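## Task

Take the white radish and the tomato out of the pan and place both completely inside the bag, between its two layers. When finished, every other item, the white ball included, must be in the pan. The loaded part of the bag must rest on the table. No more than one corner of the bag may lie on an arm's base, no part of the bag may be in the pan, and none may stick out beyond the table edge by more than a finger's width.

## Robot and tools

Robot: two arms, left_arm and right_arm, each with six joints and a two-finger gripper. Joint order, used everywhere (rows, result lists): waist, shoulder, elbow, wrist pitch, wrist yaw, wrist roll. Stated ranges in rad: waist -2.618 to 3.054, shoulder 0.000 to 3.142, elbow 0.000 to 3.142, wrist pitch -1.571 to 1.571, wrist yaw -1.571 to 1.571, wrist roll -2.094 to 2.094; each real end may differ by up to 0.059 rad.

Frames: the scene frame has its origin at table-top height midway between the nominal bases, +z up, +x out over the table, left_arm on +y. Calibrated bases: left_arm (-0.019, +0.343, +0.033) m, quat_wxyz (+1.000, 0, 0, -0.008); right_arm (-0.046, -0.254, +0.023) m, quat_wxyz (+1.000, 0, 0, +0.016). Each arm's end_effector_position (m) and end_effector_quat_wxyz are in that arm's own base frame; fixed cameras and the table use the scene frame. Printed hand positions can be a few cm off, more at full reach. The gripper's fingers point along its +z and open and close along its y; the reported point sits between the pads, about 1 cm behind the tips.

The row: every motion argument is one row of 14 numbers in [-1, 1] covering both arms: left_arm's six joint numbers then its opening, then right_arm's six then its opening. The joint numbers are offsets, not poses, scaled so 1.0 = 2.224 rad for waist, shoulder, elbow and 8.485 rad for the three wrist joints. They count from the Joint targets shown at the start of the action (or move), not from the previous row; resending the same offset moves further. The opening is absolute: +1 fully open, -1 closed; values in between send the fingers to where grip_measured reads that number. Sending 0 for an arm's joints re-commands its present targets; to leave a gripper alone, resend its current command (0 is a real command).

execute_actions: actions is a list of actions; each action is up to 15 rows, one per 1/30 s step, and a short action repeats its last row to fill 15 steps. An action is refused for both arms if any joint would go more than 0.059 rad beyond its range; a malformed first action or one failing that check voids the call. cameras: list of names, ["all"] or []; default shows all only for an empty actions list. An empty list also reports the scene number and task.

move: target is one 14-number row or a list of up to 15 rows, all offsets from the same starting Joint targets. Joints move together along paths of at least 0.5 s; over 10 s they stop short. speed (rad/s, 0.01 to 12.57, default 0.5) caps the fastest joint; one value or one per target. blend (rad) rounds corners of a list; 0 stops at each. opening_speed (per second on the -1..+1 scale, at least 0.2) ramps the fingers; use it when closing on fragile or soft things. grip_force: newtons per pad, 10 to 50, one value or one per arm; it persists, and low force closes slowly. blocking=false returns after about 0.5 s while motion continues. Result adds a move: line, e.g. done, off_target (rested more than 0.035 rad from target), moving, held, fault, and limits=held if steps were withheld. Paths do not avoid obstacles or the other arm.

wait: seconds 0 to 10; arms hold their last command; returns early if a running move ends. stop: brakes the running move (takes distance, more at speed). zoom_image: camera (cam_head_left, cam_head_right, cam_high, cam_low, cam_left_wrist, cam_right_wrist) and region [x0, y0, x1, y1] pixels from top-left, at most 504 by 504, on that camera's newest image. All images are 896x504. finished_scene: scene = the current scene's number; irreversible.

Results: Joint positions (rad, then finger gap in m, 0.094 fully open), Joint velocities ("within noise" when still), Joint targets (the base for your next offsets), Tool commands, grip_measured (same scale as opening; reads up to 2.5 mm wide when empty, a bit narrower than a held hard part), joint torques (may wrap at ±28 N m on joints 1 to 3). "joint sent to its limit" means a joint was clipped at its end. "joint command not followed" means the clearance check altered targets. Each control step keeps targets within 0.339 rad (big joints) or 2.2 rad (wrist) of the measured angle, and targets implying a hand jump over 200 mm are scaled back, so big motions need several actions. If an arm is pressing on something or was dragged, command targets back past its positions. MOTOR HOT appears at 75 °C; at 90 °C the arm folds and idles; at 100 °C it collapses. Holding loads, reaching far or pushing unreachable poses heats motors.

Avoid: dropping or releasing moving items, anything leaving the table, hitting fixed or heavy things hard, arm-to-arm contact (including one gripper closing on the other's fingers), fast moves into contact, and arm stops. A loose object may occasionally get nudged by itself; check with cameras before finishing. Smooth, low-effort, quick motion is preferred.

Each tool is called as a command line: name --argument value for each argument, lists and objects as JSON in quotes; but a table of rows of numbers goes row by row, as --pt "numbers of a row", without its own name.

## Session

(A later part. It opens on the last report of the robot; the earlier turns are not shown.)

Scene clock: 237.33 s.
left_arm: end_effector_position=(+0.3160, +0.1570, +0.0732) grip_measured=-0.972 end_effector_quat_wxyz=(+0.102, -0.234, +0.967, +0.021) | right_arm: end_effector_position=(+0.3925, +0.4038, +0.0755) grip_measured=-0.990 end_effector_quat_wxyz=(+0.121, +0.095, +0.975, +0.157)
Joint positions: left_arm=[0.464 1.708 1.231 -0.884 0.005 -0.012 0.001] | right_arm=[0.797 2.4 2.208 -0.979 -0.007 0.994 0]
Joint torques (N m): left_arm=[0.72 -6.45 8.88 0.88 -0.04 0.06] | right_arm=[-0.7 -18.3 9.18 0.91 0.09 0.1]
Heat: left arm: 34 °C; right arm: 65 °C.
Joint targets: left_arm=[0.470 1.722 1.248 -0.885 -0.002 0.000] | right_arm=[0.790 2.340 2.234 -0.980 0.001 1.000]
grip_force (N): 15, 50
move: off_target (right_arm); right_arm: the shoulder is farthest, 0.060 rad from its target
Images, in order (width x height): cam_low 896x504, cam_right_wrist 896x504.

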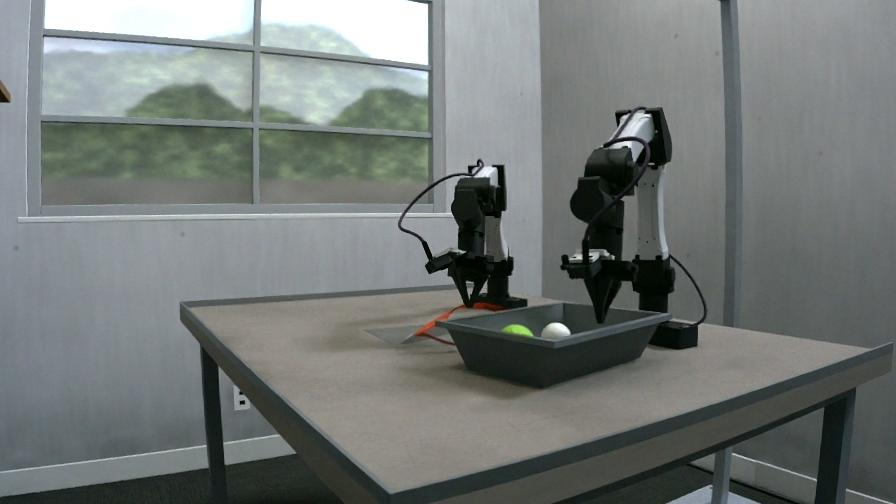

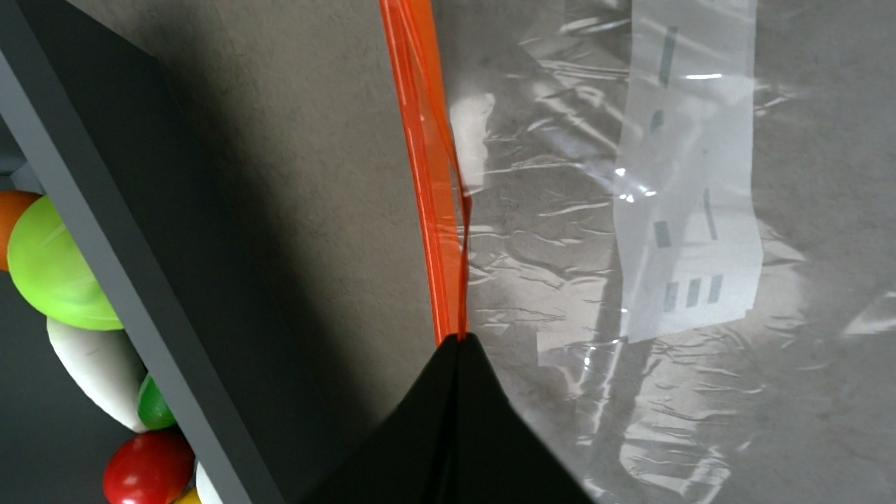

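zoom_image --camera "cam_low" --region '[360, 260, 560, 370]'

zoom_image --camera "cam_right_wrist" --region '[350, 0, 650, 350]'

Scaled by 2.520 from the camera's 896x504 image, which has a finer 1280x720 frame.

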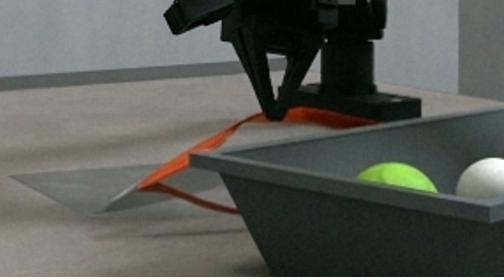

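Scaled by 1.440 from the camera's 896x504 image, which has a finer 1280x720 frame.

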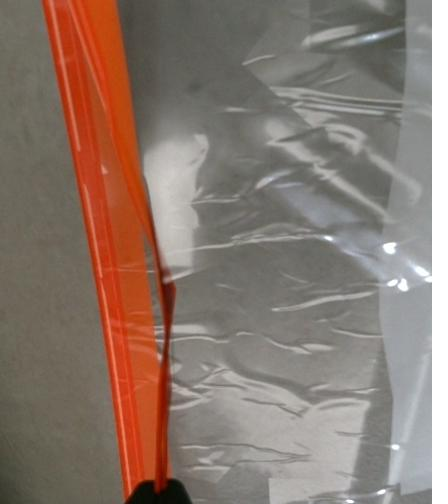

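move --pt "0 -0.05 0.05 0 0 -0.05 0.6 0 0 0 0 0 0 -1" --pt "-0.054 -0.099 -0.1205 -0.0118 0 -0.1025 0.6 0 0 0 0 0 0 -1" --speed 0.7 --blend 0.05 --cameras '["cam_left_wrist","cam_right_wrist"]'

Scene clock: 240.80 s.
left_arm: end_effector_position=(+0.2470, +0.0910, +0.0564) grip_measured=+0.598 end_effector_quat_wxyz=(+0.028, -0.570, +0.821, -0.010) | right_arm: end_effector_position=(+0.3924, +0.4038, +0.0754) grip_measured=-0.990 end_effector_quat_wxyz=(+0.121, +0.095, +0.975, +0.157)
Joint positions: left_arm=[0.356 1.523 0.988 -0.978 0.005 -0.857 0.075] | right_arm=[0.797 2.4 2.208 -0.979 -0.007 0.994 0]
Joint torques (N m): left_arm=[-0.27 -7.13 5.97 0.43 -0.11 -0.18] | right_arm=[-0.72 -18.29 9.2 0.94 0.09 0.1]
Heat: left arm: 34 °C; right arm: 68 °C.
Joint targets: left_arm=[0.350 1.502 0.979 -0.986 -0.002 -0.870] | right_arm=[0.790 2.340 2.234 -0.980 0.001 1.000]
grip_force (N): 15, 50
move: off_target (right_arm); right_arm: the shoulder is farthest, 0.060 rad from its target
Images, in order (width x height): cam_left_wrist 896x504, cam_right_wrist 896x504.

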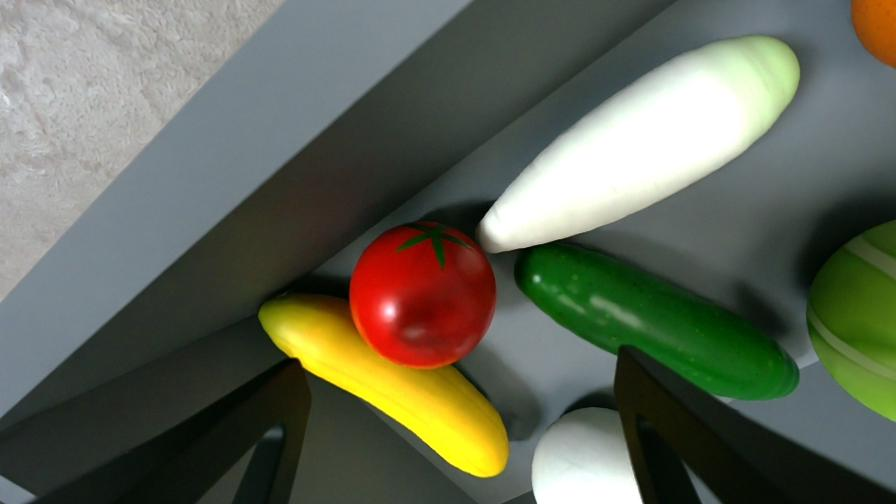

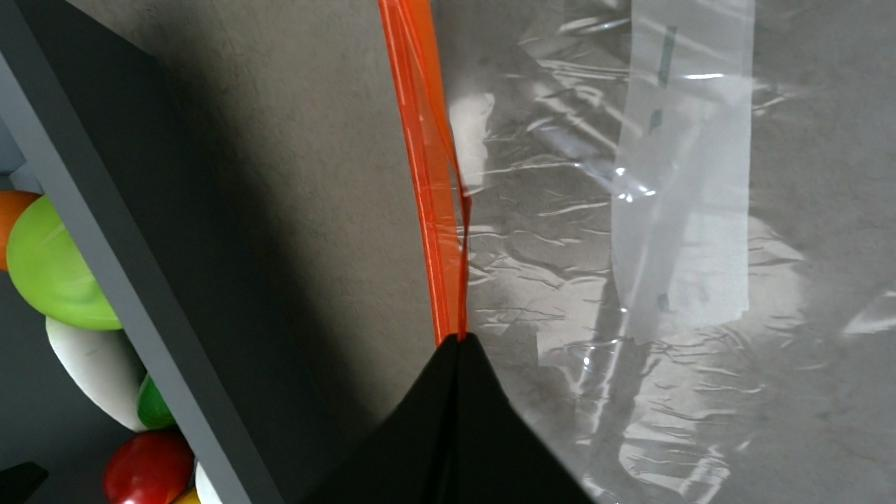

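move --pt "0.001 0.0252 -0.0877 0.0304 0 0 0.4 0 0 0 0 0 0 -1" --pt "0.001 0.0252 -0.0877 0.0304 0 0 -0.04 0 0 0 0 0 0 -1" --pt "0.001 -0.0316 0.1542 -0.0476 0 0 -0.04 0 0 0 0 0 0 -1" --speed '[0.3,0.3,0.6]' --opening_speed 0.5 --cameras '["cam_left_wrist"]'

Scene clock: 246.97 s.
left_arm: end_effector_position=(+0.2359, +0.0868, +0.1539) grip_measured=+0.005 end_effector_quat_wxyz=(+0.027, -0.570, +0.821, -0.009) | right_arm: end_effector_position=(+0.3924, +0.4038, +0.0754) grip_measured=-0.990 end_effector_quat_wxyz=(+0.121, +0.095, +0.975, +0.157)
Joint positions: left_arm=[0.356 1.442 1.306 -1.377 0.005 -0.858 0.047] | right_arm=[0.797 2.4 2.208 -0.979 -0.007 0.994 0]
Joint torques (N m): left_arm=[-0.13 -5.81 8.62 0.41 -0.1 -0.15] | right_arm=[-0.7 -18.3 9.21 0.94 0.09 0.1]
Heat: left arm: 34 °C; right arm: 73 °C.
Joint targets: left_arm=[0.352 1.432 1.323 -1.390 -0.002 -0.870] | right_arm=[0.790 2.340 2.234 -0.980 0.001 1.000]
grip_force (N): 15, 50
move: off_target (right_arm); right_arm: the shoulder is farthest, 0.060 rad from its target
Images, in order (width x height): cam_left_wrist 896x504.

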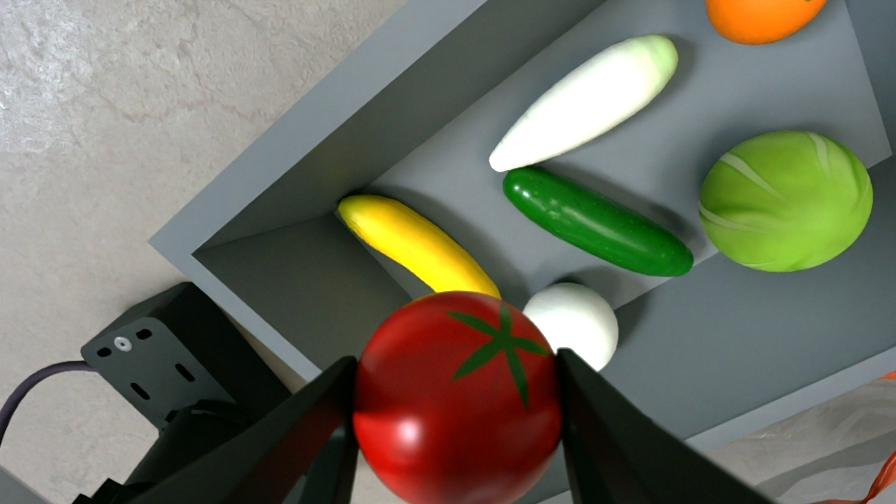

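move --target '[-0.3505,-0.1875,-0.279,0.0946,0,-0.0389,-0.04,-0.002,-0.092,-0.185,0.0224,0,0,-1]' --speed 0.7 --cameras '["cam_left_wrist","cam_right_wrist","cam_low"]'

zoom_image --camera "cam_low" --region '[360, 180, 620, 370]'

Scene clock: 249.47 s.
left_arm: end_effector_position=(+0.2621, -0.1182, +0.1253) grip_measured=+0.005 end_effector_quat_wxyz=(+0.224, -0.353, +0.877, -0.235) | right_arm: end_effector_position=(+0.3648, +0.3713, +0.0660) grip_measured=-0.990 end_effector_quat_wxyz=(+0.121, +0.098, +0.976, +0.155)
Joint positions: left_arm=[-0.421 1.027 0.714 -0.595 0.004 -1.188 0.047] | right_arm=[0.792 2.197 1.828 -0.805 -0.007 0.994 0]
Joint torques (N m): left_arm=[-0.21 -3.41 7.02 1.84 -0.1 -0.12] | right_arm=[-0.61 -17.09 6.22 1.11 0.09 0.09]
Heat: left arm: 34 °C; right arm: 74 °C.
Joint targets: left_arm=[-0.427 1.015 0.702 -0.587 -0.001 -1.200] | right_arm=[0.785 2.136 1.823 -0.790 0.001 1.000]
grip_force (N): 15, 50
move: off_target (right_arm); right_arm: the shoulder is farthest, 0.062 rad from its target
Images, in order (width x height): cam_low 896x504, cam_left_wrist 896x504, cam_right_wrist 896x504.

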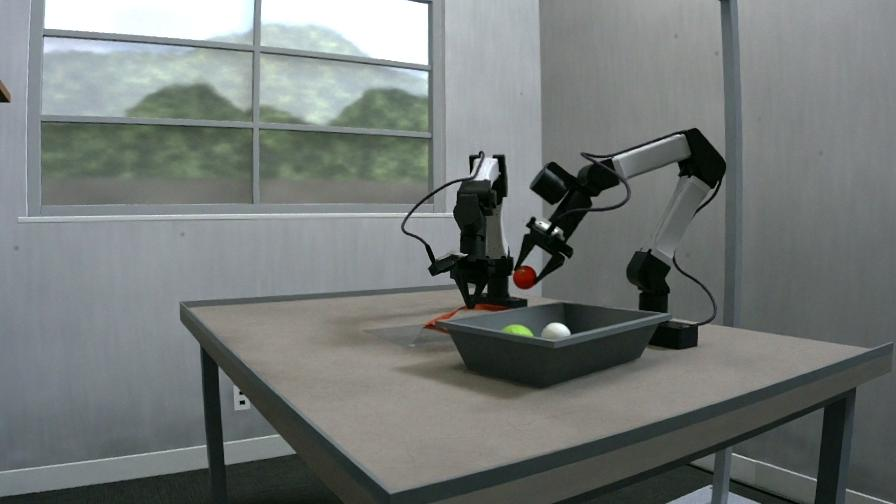

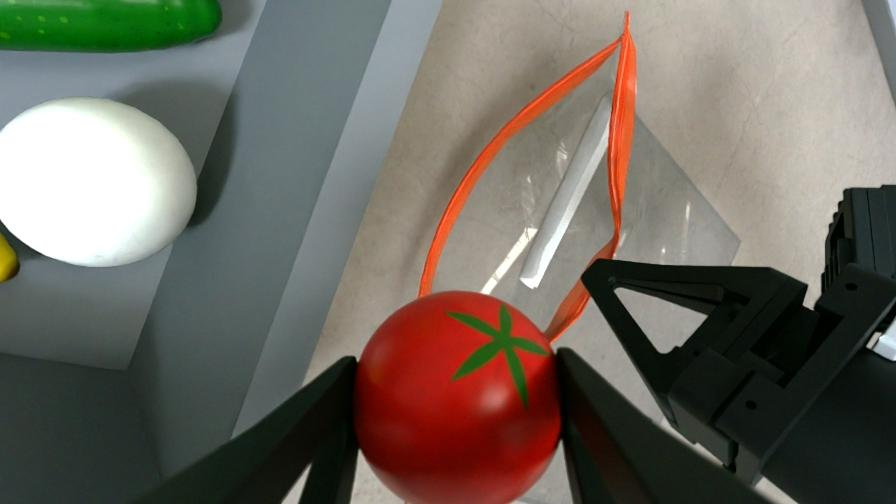

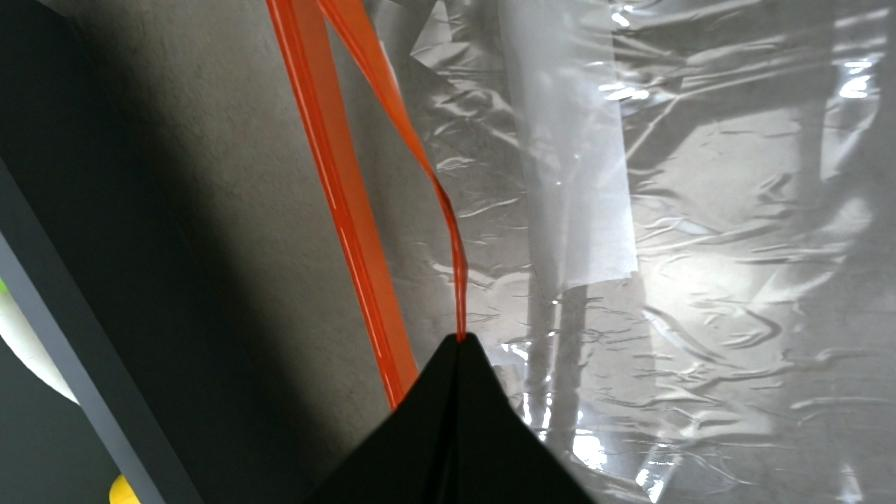

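Scaled by 1.938 from the camera's 896x504 image, which has a finer 1280x720 frame.

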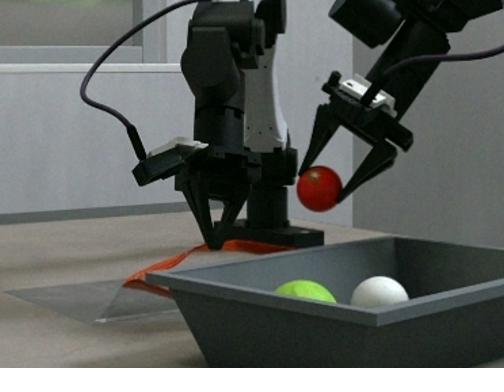

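move --target '[-0.0324,0.2833,-0.001,0.0739,0,0,-0.04,0,0,0,0,0,0,-1]' --speed 0.4 --cameras '["cam_left_wrist","cam_right_wrist"]'

Scene clock: 252.57 s.
left_arm: end_effector_position=(+0.3405, -0.1837, +0.0237) grip_measured=+0.005 end_effector_quat_wxyz=(+0.219, -0.321, +0.888, -0.247) | right_arm: end_effector_position=(+0.3699, +0.3657, +0.0655) grip_measured=-0.990 end_effector_quat_wxyz=(+0.126, +0.105, +0.975, +0.151)
Joint positions: left_arm=[-0.493 1.634 0.71 0.027 0.004 -1.188 0.047] | right_arm=[0.781 2.197 1.825 -0.804 0.005 0.995 0]
Joint torques (N m): left_arm=[-0.28 -5.67 5.76 1.92 -0.1 -0.11] | right_arm=[0.43 -17.05 6.41 1.08 -0.03 0.09]
Heat: left arm: 34 °C; right arm: 75 °C. Fold the right arm in close to its base, or ease its load, before you think long.
Joint targets: left_arm=[-0.500 1.644 0.700 0.040 -0.001 -1.200] | right_arm=[0.785 2.135 1.823 -0.790 0.001 1.000]
MOTOR HOT: the shoulder of the right arm reports 75 °C; the controller's stop level is 90 °C. To cool a motor, set the load down, stop pushing, or move to a pose that needs little force.
grip_force (N): 15, 50
move: off_target (right_arm); right_arm: the shoulder is farthest, 0.061 rad from its target
Images, in order (width x height): cam_left_wrist 896x504, cam_right_wrist 896x504.

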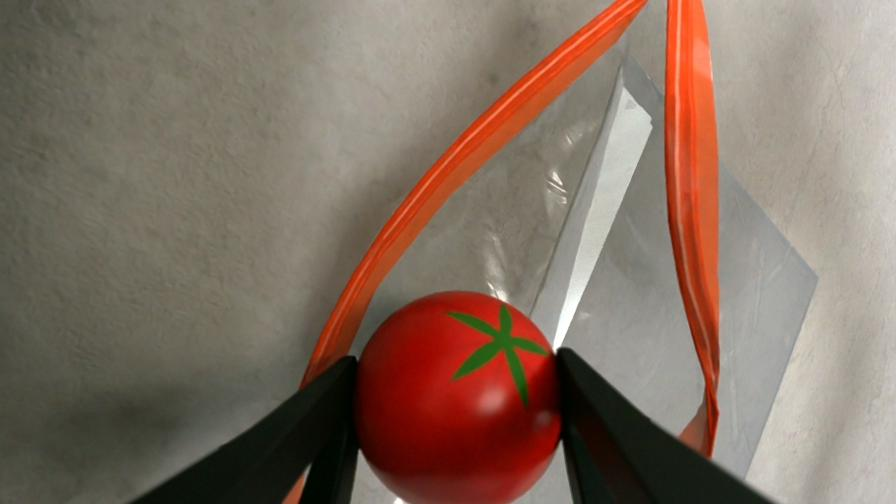

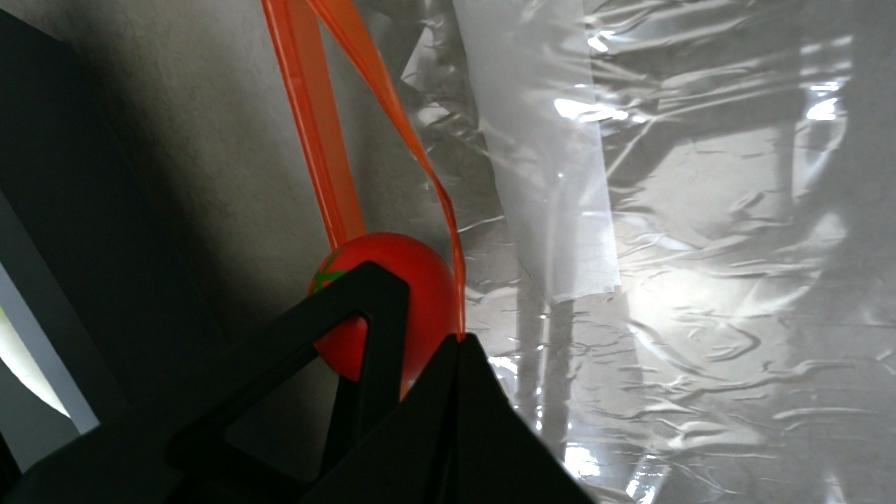

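move --pt "0 0.0171 -0.01 0.007 0 0 -0.04 0 0 0 0 0 0 -1" --pt "0 0.0171 -0.01 0.007 0 0 0.4 0 0 0 0 0 0 -1" --pt "0.016 -0.16 0 -0.04 0 0 0.4 0 0 0 0 0 0 -1" --speed '[0.2,0.3,0.3]' --opening_speed 1 --cameras '["cam_left_wrist","cam_right_wrist"]'

Scene clock: 256.70 s.
left_arm: end_effector_position=(+0.3022, -0.1537, +0.0815) grip_measured=+0.398 end_effector_quat_wxyz=(+0.222, -0.332, +0.884, -0.243) | right_arm: end_effector_position=(+0.3702, +0.3689, +0.0756) grip_measured=-0.990 end_effector_quat_wxyz=(+0.130, +0.104, +0.972, +0.163)
Joint positions: left_arm=[-0.47 1.302 0.687 -0.283 0.001 -1.189 0.066] | right_arm=[0.783 2.178 1.825 -0.797 -0.003 0.996 0]
Joint torques (N m): left_arm=[0.73 -5.42 9.03 1.61 -0.06 -0.1] | right_arm=[0.28 -15.34 6.48 1.05 0.05 0.07]
Heat: left arm: 34 °C; right arm: 74 °C. Fold the right arm in close to its base, or ease its load, before you think long.
Joint targets: left_arm=[-0.464 1.289 0.700 -0.299 -0.002 -1.200] | right_arm=[0.785 2.135 1.823 -0.790 0.000 1.000]
MOTOR HOT: still on. The shoulder of the right arm reports 74 °C.
grip_force (N): 15, 50
move: off_target (right_arm); right_arm: the shoulder is farthest, 0.043 rad from its target
Images, in order (width x height): cam_left_wrist 896x504, cam_right_wrist 896x504.

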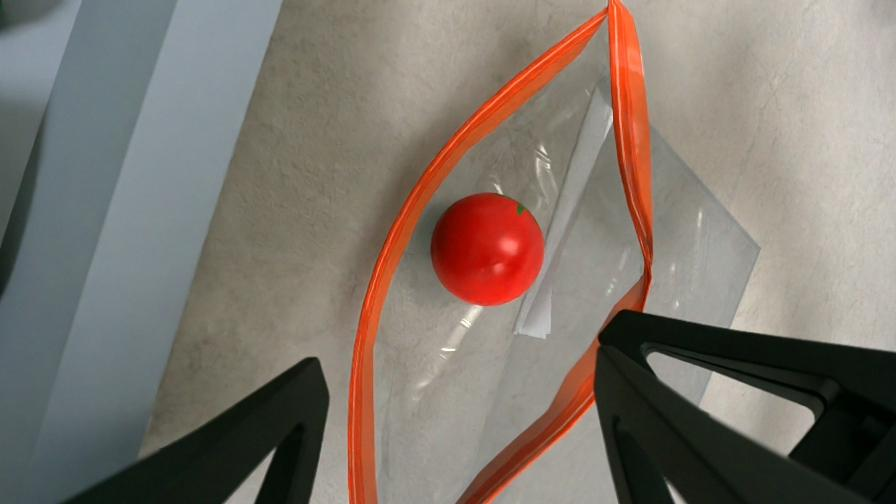

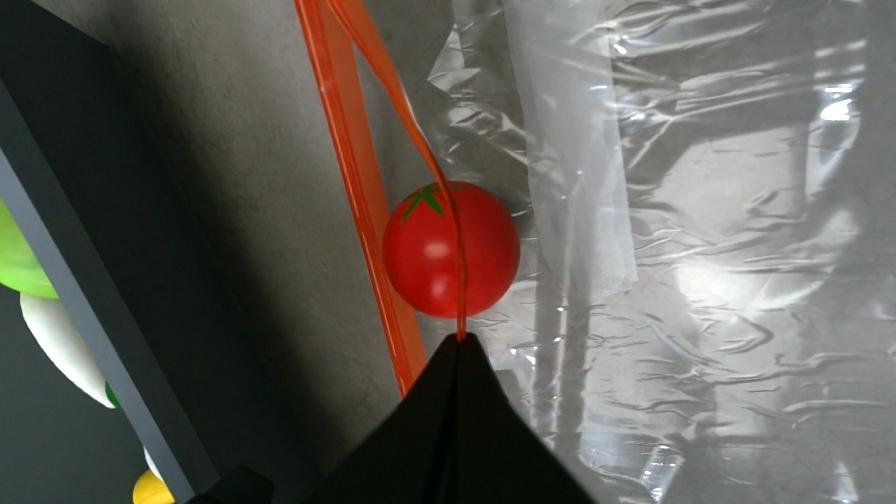

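move --pt "0 -0.06 0.16 -0.04 0 0 0.3 0 0 0 0 0 0 -1" --pt "0.366 0.213 0.361 -0.111 0 0.1532 0.3 0 0 0 0 0 0 -1" --speed 1 --blend 0.1 --cameras '["cam_left_wrist","cam_right_wrist"]'

Scene clock: 260.87 s.
left_arm: end_effector_position=(+0.3168, +0.1161, +0.1190) grip_measured=+0.302 end_effector_quat_wxyz=(+0.036, -0.132, +0.991, +0.008) | right_arm: end_effector_position=(+0.3702, +0.3689, +0.0756) grip_measured=-0.990 end_effector_quat_wxyz=(+0.130, +0.104, +0.972, +0.163)
Joint positions: left_arm=[0.351 1.749 1.481 -1.229 0 0.087 0.061] | right_arm=[0.783 2.178 1.825 -0.797 -0.003 0.996 0]
Joint torques (N m): left_arm=[0.13 -6.83 9.2 0.45 0.01 0.06] | right_arm=[0.29 -15.34 6.46 1.05 0.05 0.07]
Heat: left arm: 35 °C; right arm: 72 °C. Fold the right arm in close to its base, or ease its load, before you think long.
Joint targets: left_arm=[0.350 1.762 1.503 -1.241 -0.002 0.100] | right_arm=[0.785 2.135 1.823 -0.790 0.000 1.000]
MOTOR HOT: still on. The shoulder of the right arm reports 72 °C.
grip_force (N): 15, 50
move: off_target (right_arm); right_arm: the shoulder is farthest, 0.043 rad from its target
Images, in order (width x height): cam_left_wrist 896x504, cam_right_wrist 896x504.

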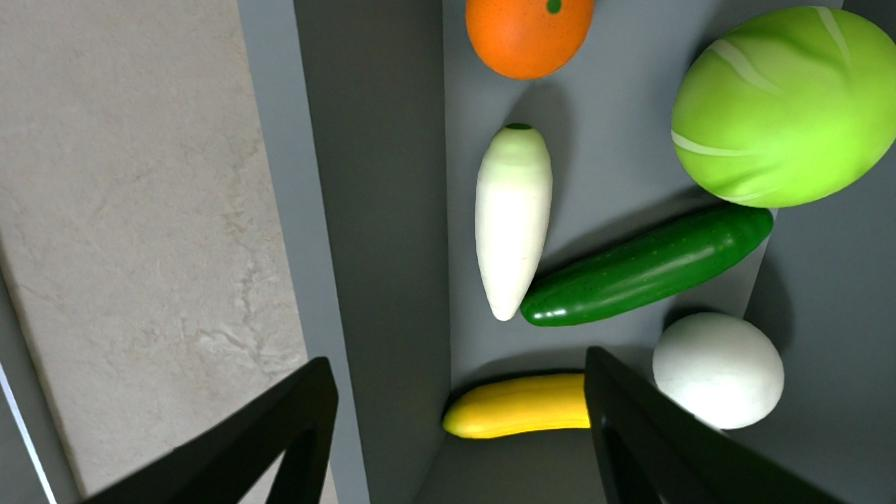

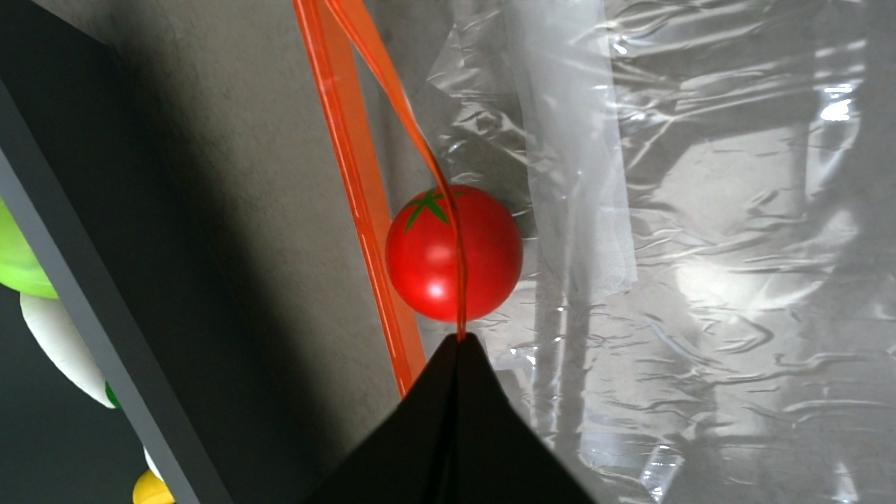

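move --pt "-0.0387 0 0 0 0 0 0.3 0 0 0 0 0 0 -1" --pt "-0.0387 0.05 -0.1686 0.0567 0 0 0.3 0 0 0 0 0 0 -1" --pt "-0.0387 0.05 -0.1686 0.0567 0 0 -0.32 0 0 0 0 0 0 -1" --pt "-0.0387 -0.0076 0.0796 -0.02 0 0 -0.32 0 0 0 0 0 0 -1" --speed '[0.4,0.35,0.3,0.5]' --opening_speed 0.5 --cameras '["cam_left_wrist","cam_right_wrist"]'

Scene clock: 269.93 s.
left_arm: end_effector_position=(+0.3262, +0.0891, +0.1604) grip_measured=-0.314 end_effector_quat_wxyz=(+0.035, -0.089, +0.995, +0.006) | right_arm: end_effector_position=(+0.3702, +0.3689, +0.0756) grip_measured=-0.990 end_effector_quat_wxyz=(+0.130, +0.104, +0.972, +0.163)
Joint positions: left_arm=[0.266 1.763 1.663 -1.398 0 0.088 0.032] | right_arm=[0.783 2.178 1.825 -0.797 -0.003 0.996 0]
Joint torques (N m): left_arm=[0.02 -9.28 8.69 0.44 0.01 0.07] | right_arm=[0.31 -15.31 6.49 1.05 0.06 0.07]
Heat: left arm: 35 °C; right arm: 70 °C.
Joint targets: left_arm=[0.264 1.746 1.680 -1.411 -0.002 0.099] | right_arm=[0.785 2.135 1.823 -0.790 0.000 1.000]
MOTOR HOT: cleared for the motors of the right arm.
grip_force (N): 15, 50
move: off_target (right_arm); right_arm: the shoulder is farthest, 0.043 rad from its target
Images, in order (width x height): cam_left_wrist 896x504, cam_right_wrist 896x504.

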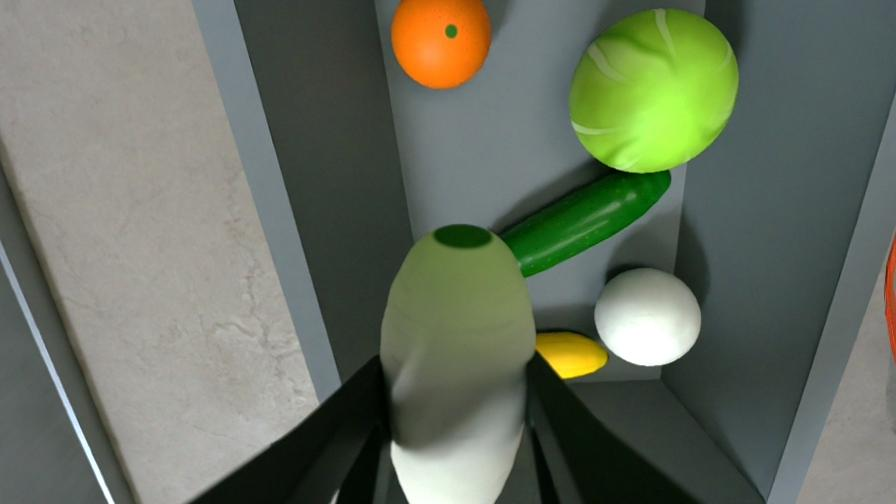

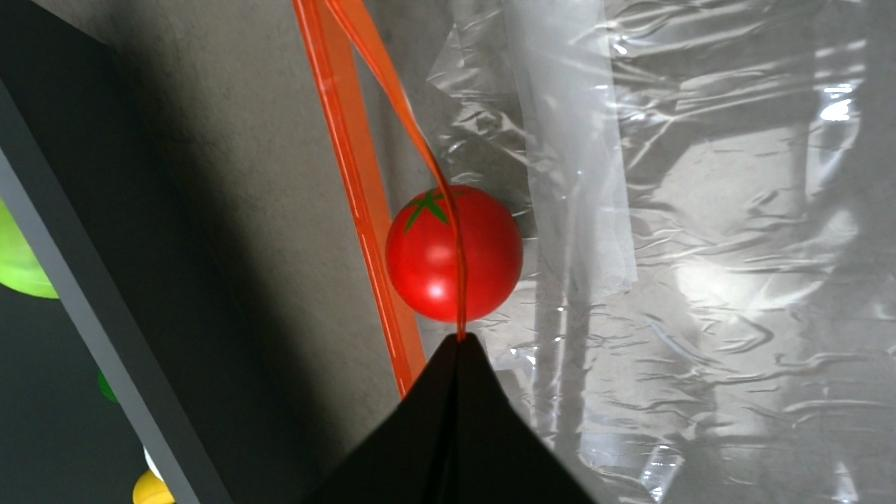

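move --target '[-0.3764,-0.308,-0.4487,0.0931,0,-0.1967,-0.32,0,0,0,0,0,0,-1]' --speed 0.8 --cameras '["cam_left_wrist","cam_right_wrist"]'

Scene clock: 273.47 s.
left_arm: end_effector_position=(+0.2327, -0.1480, +0.1002) grip_measured=-0.314 end_effector_quat_wxyz=(+0.135, -0.457, +0.846, -0.241) | right_arm: end_effector_position=(+0.3702, +0.3689, +0.0756) grip_measured=-0.990 end_effector_quat_wxyz=(+0.130, +0.104, +0.972, +0.163)
Joint positions: left_arm=[-0.567 1.074 0.693 -0.629 -0.001 -1.557 0.032] | right_arm=[0.783 2.178 1.825 -0.797 -0.003 0.996 0]
Joint torques (N m): left_arm=[-0.29 -3.66 6.89 1.66 -0.08 -0.13] | right_arm=[0.31 -15.34 6.46 1.05 0.05 0.07]
Heat: left arm: 35 °C; right arm: 69 °C.
Joint targets: left_arm=[-0.573 1.061 0.682 -0.621 -0.002 -1.570] | right_arm=[0.785 2.135 1.823 -0.790 0.000 1.000]
grip_force (N): 15, 50
move: off_target (right_arm); right_arm: the shoulder is farthest, 0.043 rad from its target
Images, in order (width x height): cam_left_wrist 896x504, cam_right_wrist 896x504.

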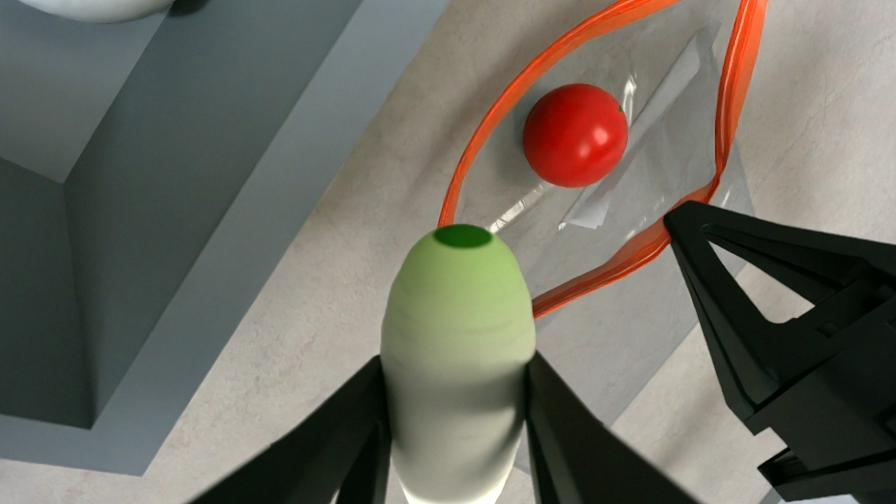

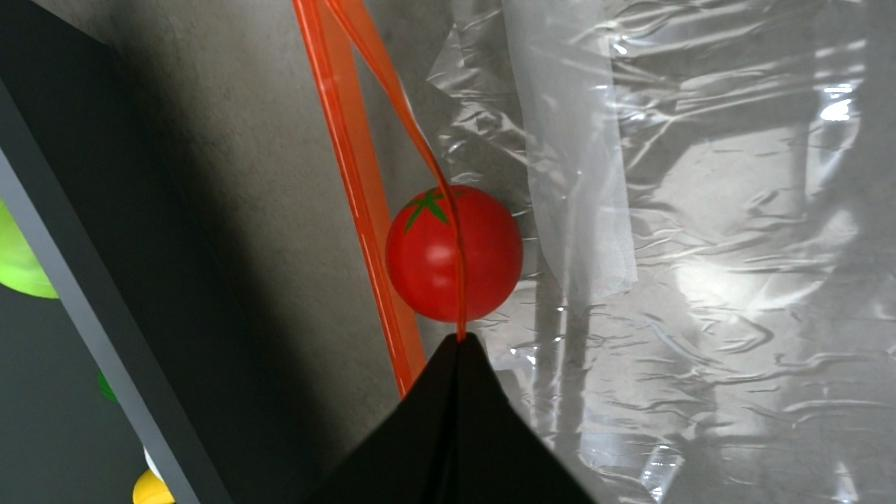

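move --pt "0 0 0 0 0 0.0672 -0.32 0 0 0 0 0 0 -1" --pt "-0.0085 0.17 0.007 0.0425 0 0.0672 -0.32 0 0 0 0 0 0 -1" --speed 0.4 --cameras '["cam_left_wrist","cam_right_wrist"]'

Scene clock: 278.17 s.
left_arm: end_effector_position=(+0.2814, -0.1863, +0.0454) grip_measured=-0.314 end_effector_quat_wxyz=(+0.195, -0.203, +0.939, -0.200) | right_arm: end_effector_position=(+0.3702, +0.3689, +0.0756) grip_measured=-0.990 end_effector_quat_wxyz=(+0.130, +0.104, +0.972, +0.163)
Joint positions: left_arm=[-0.585 1.429 0.693 -0.269 -0.001 -1.011 0.032] | right_arm=[0.783 2.178 1.825 -0.797 -0.003 0.996 0]
Joint torques (N m): left_arm=[-0.34 -4.34 7.68 1.7 -0.06 0.09] | right_arm=[0.29 -15.32 6.49 1.05 0.05 0.07]
Heat: left arm: 34 °C; right arm: 68 °C.
Joint targets: left_arm=[-0.592 1.439 0.697 -0.260 -0.002 -0.999] | right_arm=[0.785 2.135 1.823 -0.790 0.000 1.000]
grip_force (N): 15, 50
move: off_target (right_arm); right_arm: the shoulder is farthest, 0.043 rad from its target
Images, in order (width x height): cam_left_wrist 896x504, cam_right_wrist 896x504.

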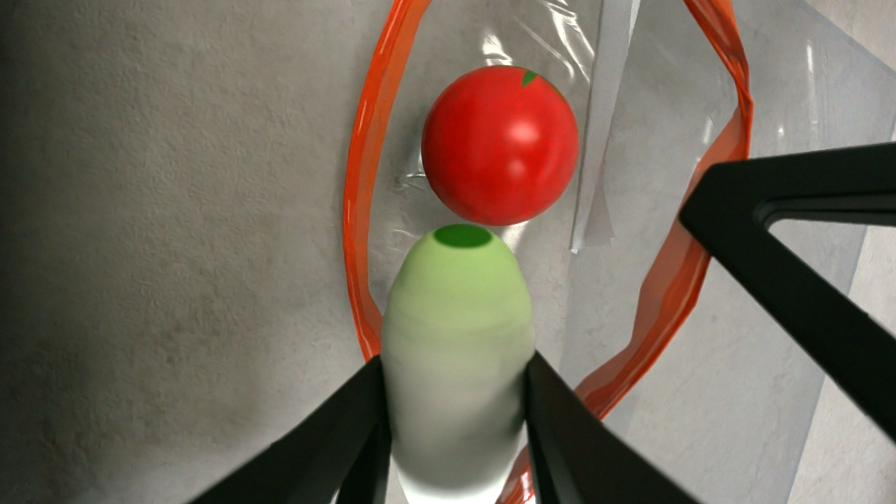

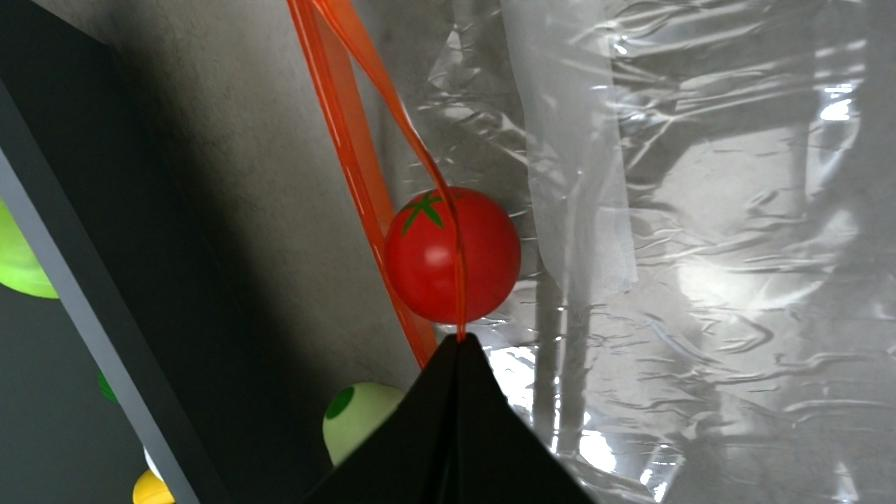

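move --pt "-0.0193 0.02 0 0.004 0 0 -0.32 0 0 0 0 0 0 -1" --pt "-0.0193 0.089 0.0126 0.0206 0 0 -0.32 0 0 0 0 0 0 -1" --speed 0.2 --cameras '["cam_left_wrist","cam_right_wrist"]'

Scene clock: 280.13 s.
left_arm: end_effector_position=(+0.2824, -0.2049, +0.0204) grip_measured=-0.314 end_effector_quat_wxyz=(+0.185, -0.184, +0.945, -0.197) | right_arm: end_effector_position=(+0.3702, +0.3689, +0.0756) grip_measured=-0.990 end_effector_quat_wxyz=(+0.130, +0.104, +0.972, +0.163)
Joint positions: left_arm=[-0.628 1.547 0.693 -0.17 -0.001 -1.011 0.032] | right_arm=[0.783 2.178 1.825 -0.797 -0.003 0.996 0]
Joint torques (N m): left_arm=[0.23 -5.93 6.86 1.53 -0.04 -0.02] | right_arm=[0.32 -15.32 6.48 1.05 0.05 0.07]
Heat: left arm: 34 °C; right arm: 68 °C.
Joint targets: left_arm=[-0.628 1.544 0.693 -0.174 -0.001 -1.011] | right_arm=[0.785 2.135 1.823 -0.790 0.000 1.000]
grip_force (N): 15, 50
move: held (left_arm; a check stopped the path), off_target (right_arm); path passed 1 of 2 targets; limits=held; left_arm: the shoulder is farthest, 0.090 rad from its target; right_arm: the shoulder is farthest, 0.043 rad from its target
joint command not followed: on one or more control steps a check withheld the commanded joint targets of the left arm, and it was not sent them on those steps.
cause: the commanded joint targets, or the way to them, would bring a part of the robot too close to another arm (this arm's wrist (the part past the wrist pitch) and the right arm's gripper housing, at the place that arm is still heading or pushing toward).
Images, in order (width x height): cam_left_wrist 896x504, cam_right_wrist 896x504.

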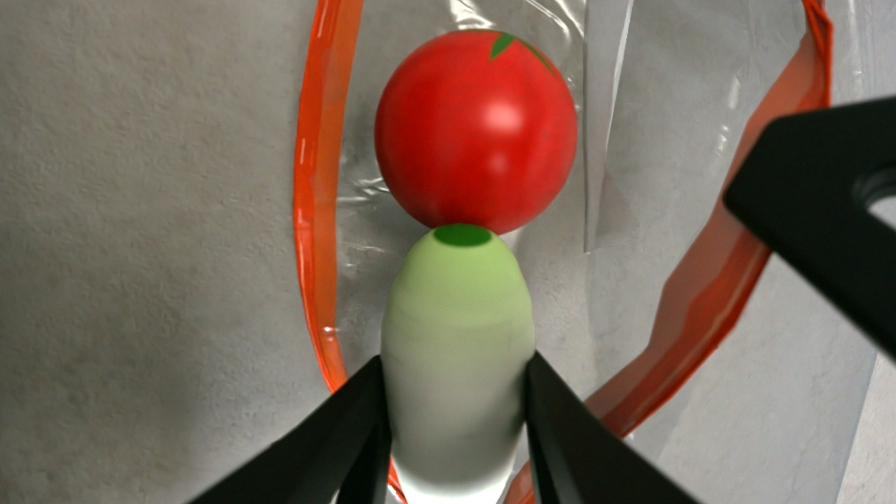

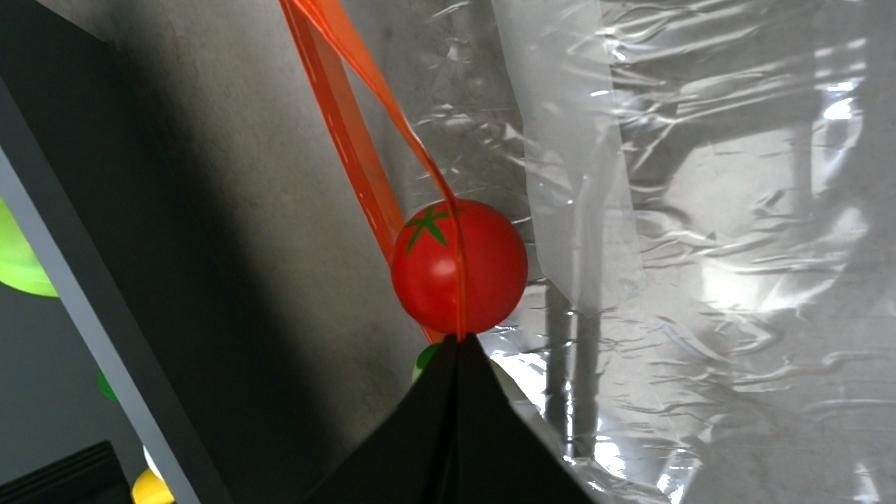

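move --target '[0.004,0.01,-0.012,0.003,0,0,-0.32,0,0,0,0,0,0,-1]' --speed 0.2

move --pt "0 0 0 0 0 0 -0.02 0 0 0 0 0 0 -1" --pt "0.02 -0.17 0.03 -0.03 0 0 -0.02 0 0 0 0 0 0 -1" --speed 0.25 --opening_speed 0.6 --cameras '["cam_left_wrist","cam_right_wrist"]'

Scene clock: 280.90 s.
left_arm: end_effector_position=(+0.2826, -0.2051, +0.0206) grip_measured=-0.314 end_effector_quat_wxyz=(+0.185, -0.183, +0.945, -0.198) | right_arm: end_effector_position=(+0.3702, +0.3689, +0.0756) grip_measured=-0.990 end_effector_quat_wxyz=(+0.130, +0.104, +0.972, +0.163)
Joint positions: left_arm=[-0.628 1.547 0.693 -0.169 -0.001 -1.011 0.032] | right_arm=[0.783 2.178 1.825 -0.797 -0.003 0.996 0]
Joint torques (N m): left_arm=[0.18 -5.78 6.86 1.56 -0.05 -0.02] | right_arm=[0.29 -15.31 6.46 1.05 0.05 0.07]
Heat: left arm: 34 °C; right arm: 68 °C.
Joint targets: left_arm=[-0.628 1.547 0.693 -0.169 -0.001 -1.011] | right_arm=[0.785 2.135 1.823 -0.790 0.000 1.000]
grip_force (N): 15, 50
move: held (left_arm; a check stopped the path), off_target (right_arm); limits=held; right_arm: the shoulder is farthest, 0.043 rad from its target
joint command not followed: on one or more control steps a check withheld the commanded joint targets of the left arm, and it was not sent them on those steps.
cause: the commanded joint targets, or the way to them, would bring a part of the robot too close to another arm (this arm's wrist (the part past the wrist pitch) and the right arm's gripper housing, at the place that arm is still heading or pushing toward).

Scene clock: 283.73 s.
left_arm: end_effector_position=(+0.2744, -0.1839, +0.1210) grip_measured=-0.022 end_effector_quat_wxyz=(+0.246, -0.195, +0.915, -0.253) | right_arm: end_effector_position=(+0.3702, +0.3689, +0.0756) grip_measured=-0.990 end_effector_quat_wxyz=(+0.130, +0.104, +0.972, +0.163)
Joint positions: left_arm=[-0.591 1.18 0.738 -0.408 -0.001 -1.011 0.046] | right_arm=[0.783 2.178 1.825 -0.797 -0.003 0.996 0]
Joint torques (N m): left_arm=[0.76 -4.55 10.28 1.69 -0.03 -0.01] | right_arm=[0.29 -15.3 6.49 1.05 0.05 0.07]
Heat: left arm: 34 °C; right arm: 67 °C.
Joint targets: left_arm=[-0.584 1.168 0.760 -0.424 -0.001 -1.011] | right_arm=[0.785 2.135 1.823 -0.790 0.000 1.000]
grip_force (N): 15, 50
move: off_target (right_arm); right_arm: the shoulder is farthest, 0.043 rad from its target
Images, in order (width x height): cam_left_wrist 896x504, cam_right_wrist 896x504.

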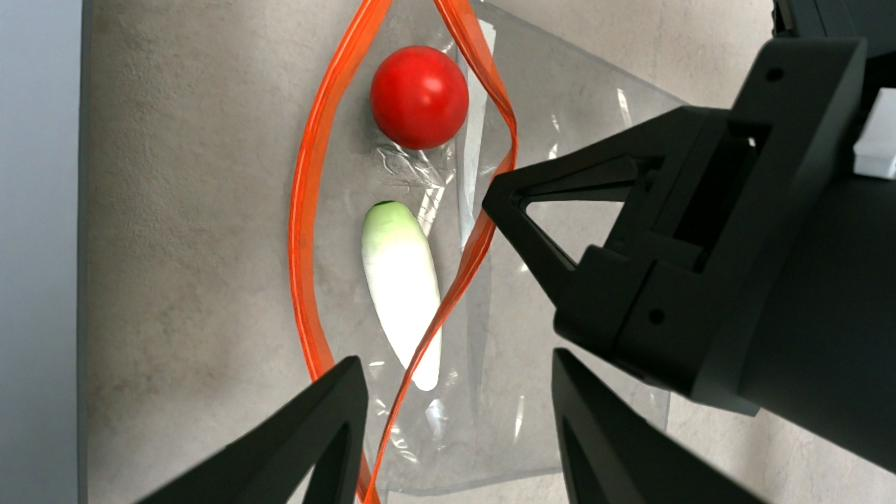

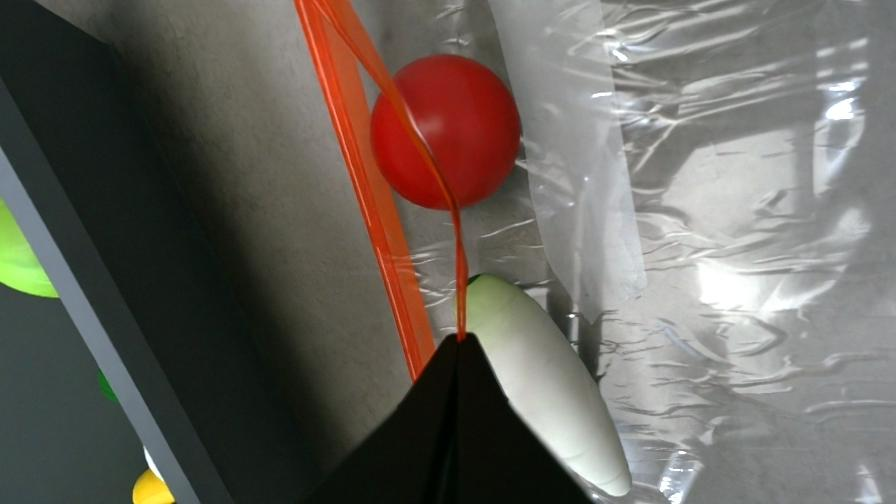

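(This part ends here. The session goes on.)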